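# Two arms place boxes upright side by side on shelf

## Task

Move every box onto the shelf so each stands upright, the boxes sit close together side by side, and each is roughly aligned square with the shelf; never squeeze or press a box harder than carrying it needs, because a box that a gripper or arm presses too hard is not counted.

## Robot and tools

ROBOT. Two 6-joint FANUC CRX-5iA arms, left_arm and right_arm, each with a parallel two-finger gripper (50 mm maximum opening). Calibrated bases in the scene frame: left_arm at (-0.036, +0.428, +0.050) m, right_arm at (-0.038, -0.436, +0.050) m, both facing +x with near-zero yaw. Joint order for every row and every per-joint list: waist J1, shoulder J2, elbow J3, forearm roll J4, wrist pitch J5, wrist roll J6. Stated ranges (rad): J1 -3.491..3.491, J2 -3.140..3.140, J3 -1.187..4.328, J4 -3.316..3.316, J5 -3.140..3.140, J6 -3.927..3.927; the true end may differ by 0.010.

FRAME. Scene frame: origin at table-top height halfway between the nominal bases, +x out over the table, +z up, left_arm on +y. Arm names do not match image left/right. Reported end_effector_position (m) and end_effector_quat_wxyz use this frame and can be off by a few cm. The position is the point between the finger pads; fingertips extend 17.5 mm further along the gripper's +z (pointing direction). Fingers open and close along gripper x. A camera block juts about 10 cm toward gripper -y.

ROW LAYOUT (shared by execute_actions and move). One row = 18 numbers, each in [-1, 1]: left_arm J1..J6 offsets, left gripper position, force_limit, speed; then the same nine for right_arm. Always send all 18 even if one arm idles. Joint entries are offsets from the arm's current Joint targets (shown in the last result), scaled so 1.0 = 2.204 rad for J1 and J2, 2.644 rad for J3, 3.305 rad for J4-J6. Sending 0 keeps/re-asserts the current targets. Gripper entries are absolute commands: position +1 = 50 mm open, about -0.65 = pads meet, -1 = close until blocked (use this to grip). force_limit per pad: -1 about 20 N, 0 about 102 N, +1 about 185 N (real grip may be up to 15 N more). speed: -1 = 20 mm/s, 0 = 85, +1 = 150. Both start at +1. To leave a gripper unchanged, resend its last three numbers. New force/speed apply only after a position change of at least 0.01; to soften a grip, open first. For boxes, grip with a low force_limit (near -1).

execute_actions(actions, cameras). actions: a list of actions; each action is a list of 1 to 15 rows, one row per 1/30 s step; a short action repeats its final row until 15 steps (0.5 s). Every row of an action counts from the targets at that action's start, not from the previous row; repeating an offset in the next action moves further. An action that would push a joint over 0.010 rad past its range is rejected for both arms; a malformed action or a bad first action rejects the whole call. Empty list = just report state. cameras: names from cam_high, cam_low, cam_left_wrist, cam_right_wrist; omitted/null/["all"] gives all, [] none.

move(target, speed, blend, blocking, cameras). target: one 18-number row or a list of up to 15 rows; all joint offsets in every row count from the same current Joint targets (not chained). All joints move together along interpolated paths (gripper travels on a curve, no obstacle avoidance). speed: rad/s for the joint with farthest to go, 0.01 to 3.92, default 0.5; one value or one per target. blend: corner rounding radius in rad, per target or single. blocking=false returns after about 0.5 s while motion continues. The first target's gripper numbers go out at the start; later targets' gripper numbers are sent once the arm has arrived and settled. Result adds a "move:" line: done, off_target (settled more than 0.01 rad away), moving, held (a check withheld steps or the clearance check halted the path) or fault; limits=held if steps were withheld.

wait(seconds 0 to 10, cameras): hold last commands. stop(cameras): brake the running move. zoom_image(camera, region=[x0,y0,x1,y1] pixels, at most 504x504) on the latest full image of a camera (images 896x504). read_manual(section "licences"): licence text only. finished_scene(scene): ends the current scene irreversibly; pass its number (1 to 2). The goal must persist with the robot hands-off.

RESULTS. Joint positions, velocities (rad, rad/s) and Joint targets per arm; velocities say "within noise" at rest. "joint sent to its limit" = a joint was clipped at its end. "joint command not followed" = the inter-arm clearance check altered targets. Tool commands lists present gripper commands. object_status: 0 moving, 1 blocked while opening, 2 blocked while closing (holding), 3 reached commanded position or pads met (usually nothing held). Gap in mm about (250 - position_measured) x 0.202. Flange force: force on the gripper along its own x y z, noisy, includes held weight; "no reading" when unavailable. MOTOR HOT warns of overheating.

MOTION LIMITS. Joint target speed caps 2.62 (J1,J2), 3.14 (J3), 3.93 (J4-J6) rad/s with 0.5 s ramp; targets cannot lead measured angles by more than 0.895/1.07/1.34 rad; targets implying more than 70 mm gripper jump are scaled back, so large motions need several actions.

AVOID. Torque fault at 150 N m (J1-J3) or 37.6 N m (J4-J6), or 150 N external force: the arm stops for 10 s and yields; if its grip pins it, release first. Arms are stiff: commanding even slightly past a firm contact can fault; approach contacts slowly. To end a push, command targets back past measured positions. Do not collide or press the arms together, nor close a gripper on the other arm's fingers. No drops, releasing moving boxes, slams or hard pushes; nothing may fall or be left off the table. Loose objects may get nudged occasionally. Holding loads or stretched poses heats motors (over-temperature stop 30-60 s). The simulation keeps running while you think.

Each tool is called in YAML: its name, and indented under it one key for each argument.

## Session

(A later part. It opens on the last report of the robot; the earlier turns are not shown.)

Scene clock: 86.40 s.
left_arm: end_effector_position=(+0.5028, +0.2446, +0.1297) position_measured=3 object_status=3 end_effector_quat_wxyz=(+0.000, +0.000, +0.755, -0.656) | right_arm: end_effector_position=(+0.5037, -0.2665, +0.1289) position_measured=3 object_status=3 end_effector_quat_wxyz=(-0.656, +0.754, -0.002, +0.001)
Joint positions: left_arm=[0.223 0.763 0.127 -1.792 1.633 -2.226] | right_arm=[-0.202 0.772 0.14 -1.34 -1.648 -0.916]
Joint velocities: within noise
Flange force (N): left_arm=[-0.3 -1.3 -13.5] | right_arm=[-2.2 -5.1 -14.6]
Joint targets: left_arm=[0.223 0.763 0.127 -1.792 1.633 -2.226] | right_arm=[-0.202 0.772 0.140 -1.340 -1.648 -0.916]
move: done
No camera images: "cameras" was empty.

move:
  target: [0.00335,0.00112,0.00176,-0.00124,0.00196,0.00016,1,1,1,-0.00369,0.00075,0.00114,0.00157,-0.00194,0,1,1,1]
  speed: 0.01

zoom_image:
  camera: "cam_low"
  region: [160, 170, 630, 350]

zoom_image:
  camera: "cam_high"
  region: [400, 140, 540, 340]

Scene clock: 88.03 s.
left_arm: end_effector_position=(+0.5033, +0.2494, +0.1298) position_measured=3 object_status=3 end_effector_quat_wxyz=(+0.000, +0.000, +0.755, -0.656) | right_arm: end_effector_position=(+0.5034, -0.2718, +0.1287) position_measured=3 object_status=3 end_effector_quat_wxyz=(-0.656, +0.755, -0.002, +0.001)
Joint positions: left_arm=[0.23 0.766 0.132 -1.796 1.64 -2.226] | right_arm=[-0.21 0.773 0.143 -1.335 -1.654 -0.916]
Joint velocities: within noise
Flange force (N): left_arm=[-0.9 -1.7 0.8] | right_arm=[-1.5 -4.7 0.6]
Joint targets: left_arm=[0.230 0.766 0.132 -1.796 1.640 -2.226] | right_arm=[-0.210 0.773 0.143 -1.335 -1.654 -0.916]
move: done

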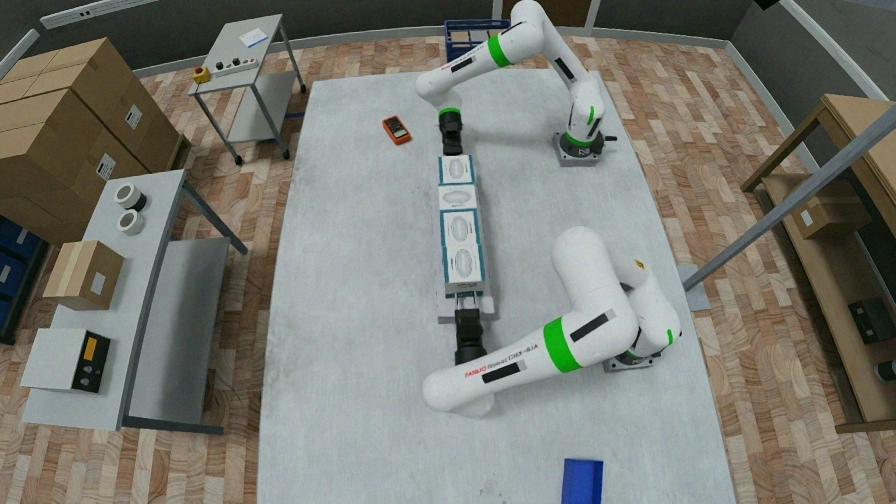

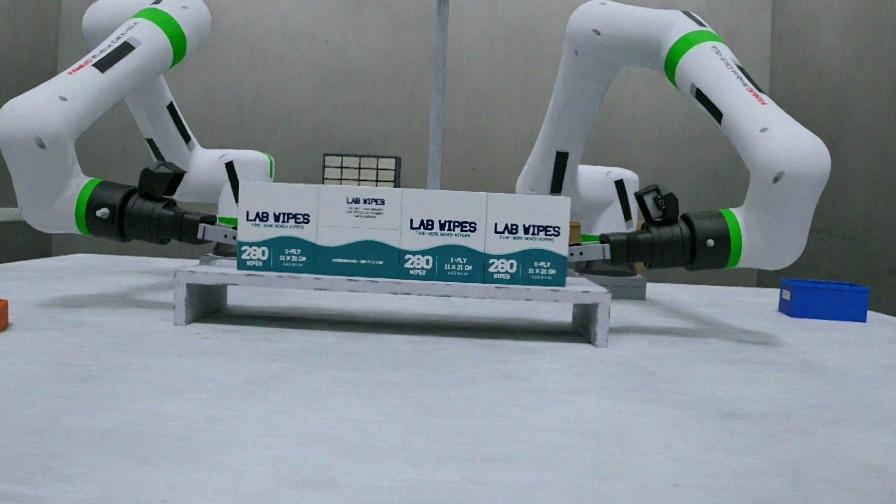

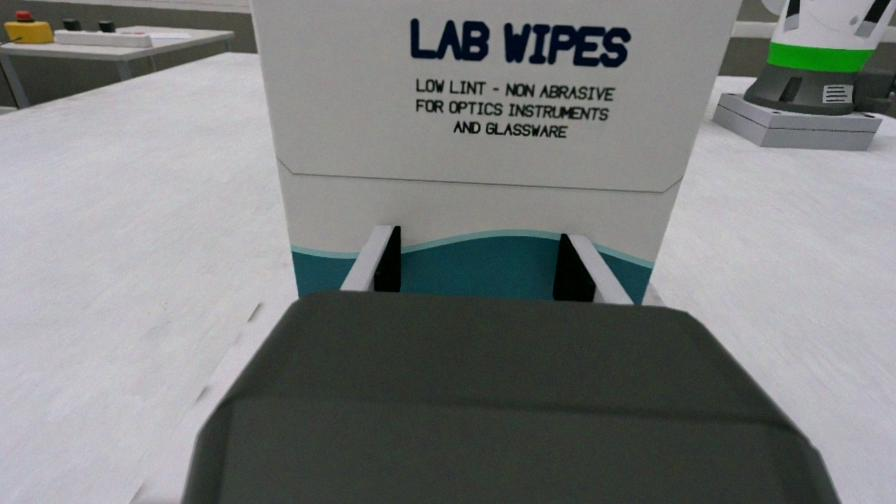

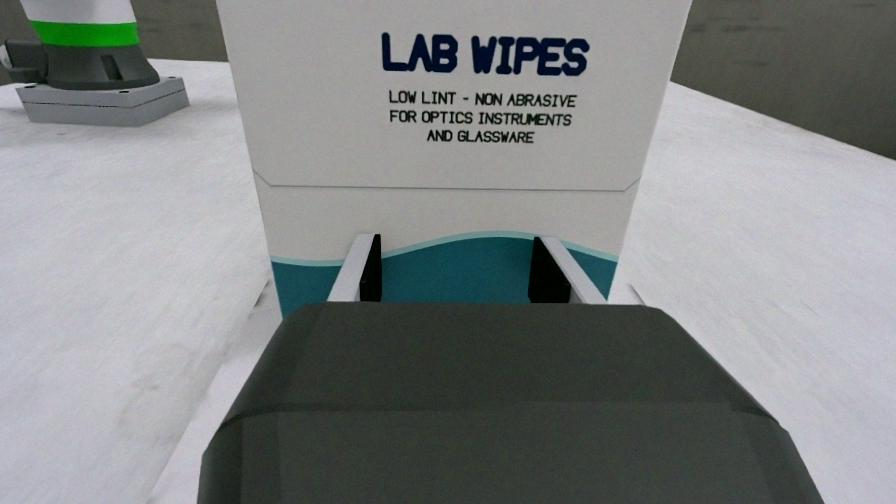

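Scaled by 1.072 from the camera's 896x504 image, which has a finer 1280x720 frame.

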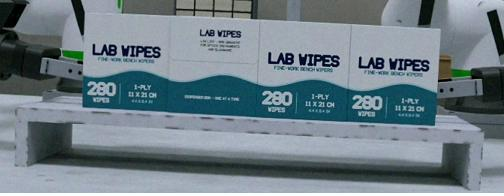

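Scaled by 2.520 from the camera's 896x504 image, which has a finer 1280x720 frame.

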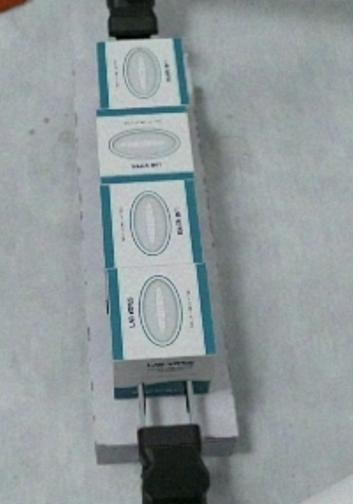

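Good. Retreat clear.

move:
  target: [0.0268,0.0089,0.0140,-0.0099,0.0156,0.0013,1,1,1,-0.0295,0.0060,0.0091,0.0126,-0.0155,0,1,1,1]
  speed: 0.1

zoom_image:
  camera: "cam_high"
  region: [400, 140, 540, 340]

zoom_image:
  camera: "cam_low"
  region: [160, 170, 630, 350]

Scene clock: 89.83 s.
left_arm: end_effector_position=(+0.5056, +0.2880, +0.1302) position_measured=3 object_status=3 end_effector_quat_wxyz=(+0.000, +0.001, +0.754, -0.657) | right_arm: end_effector_position=(+0.4995, -0.3141, +0.1277) position_measured=3 object_status=3 end_effector_quat_wxyz=(-0.655, +0.756, -0.003, +0.000)
Joint positions: left_arm=[0.289 0.785 0.169 -1.829 1.691 -2.222] | right_arm=[-0.275 0.787 0.167 -1.293 -1.705 -0.916]
Joint velocities: within noise
Flange force (N): left_arm=[-0.8 -1.1 0.4] | right_arm=[-1.3 -4.6 1.3]
Joint targets: left_arm=[0.289 0.785 0.169 -1.829 1.691 -2.222] | right_arm=[-0.275 0.787 0.167 -1.293 -1.705 -0.916]
move: done

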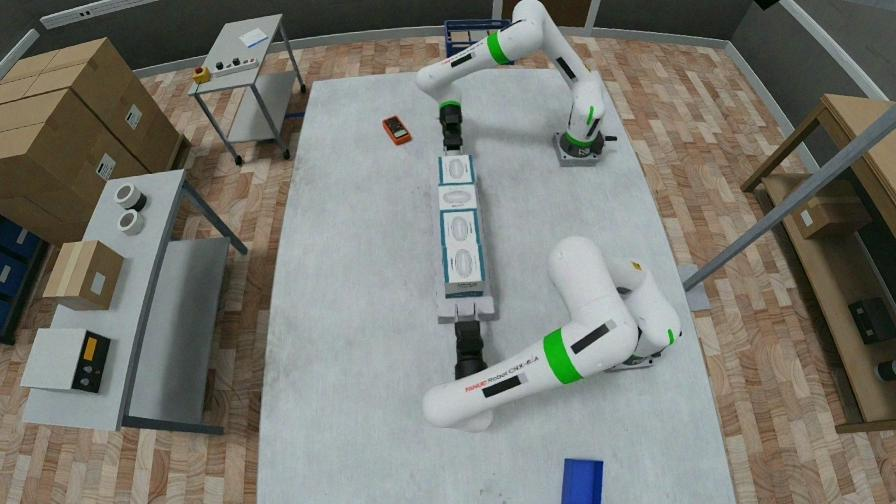

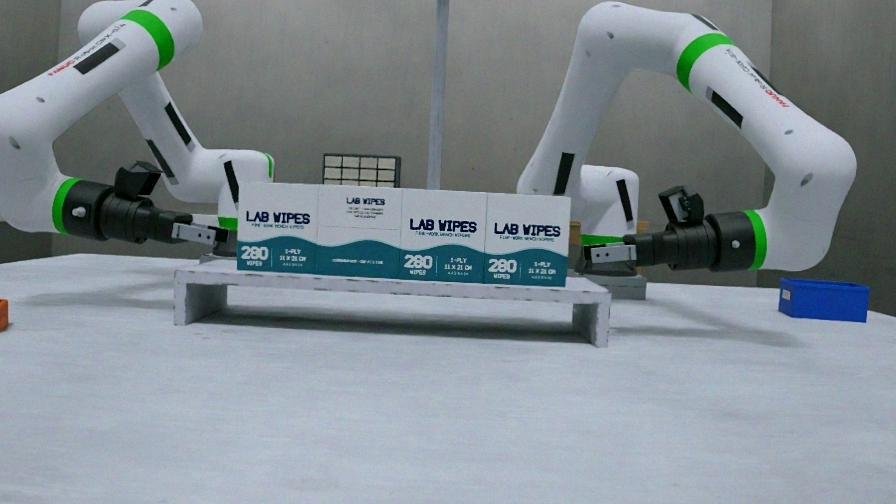

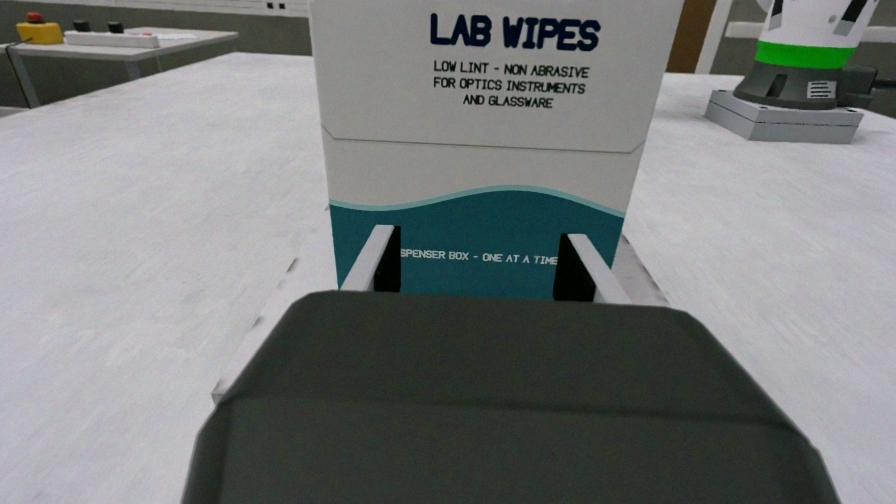

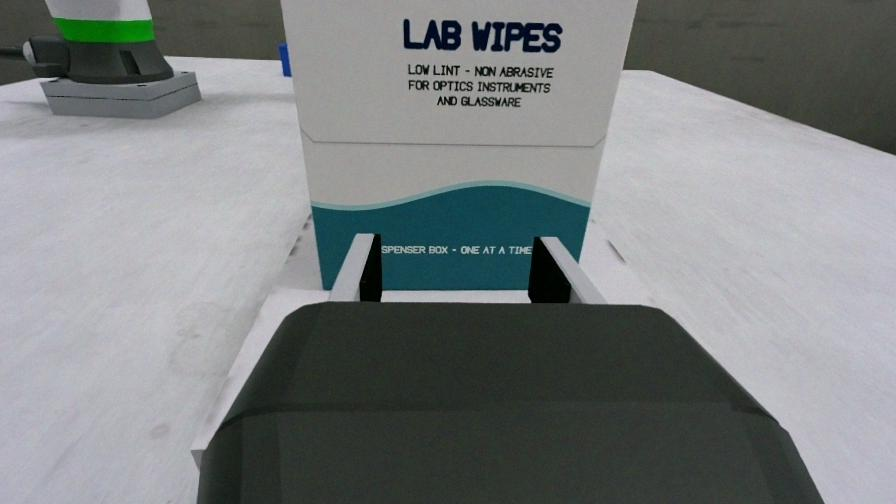

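Scaled by 2.520 from the camera's 896x504 image, which has a finer 1280x720 frame.

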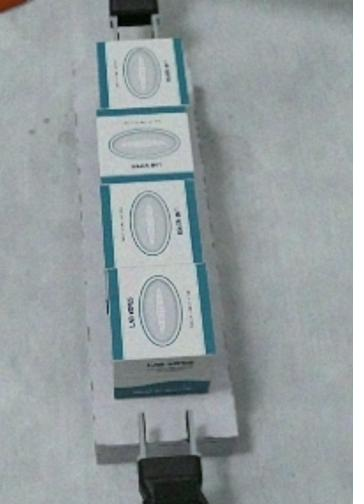

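Scaled by 1.072 from the camera's 896x504 image, which has a finer 1280x720 frame.

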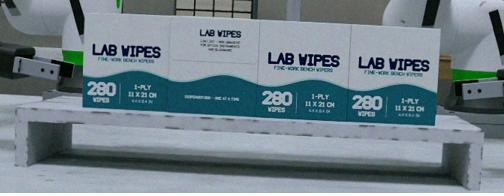

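finished_scene:
  scene: 2

The scene is finished: the task was done.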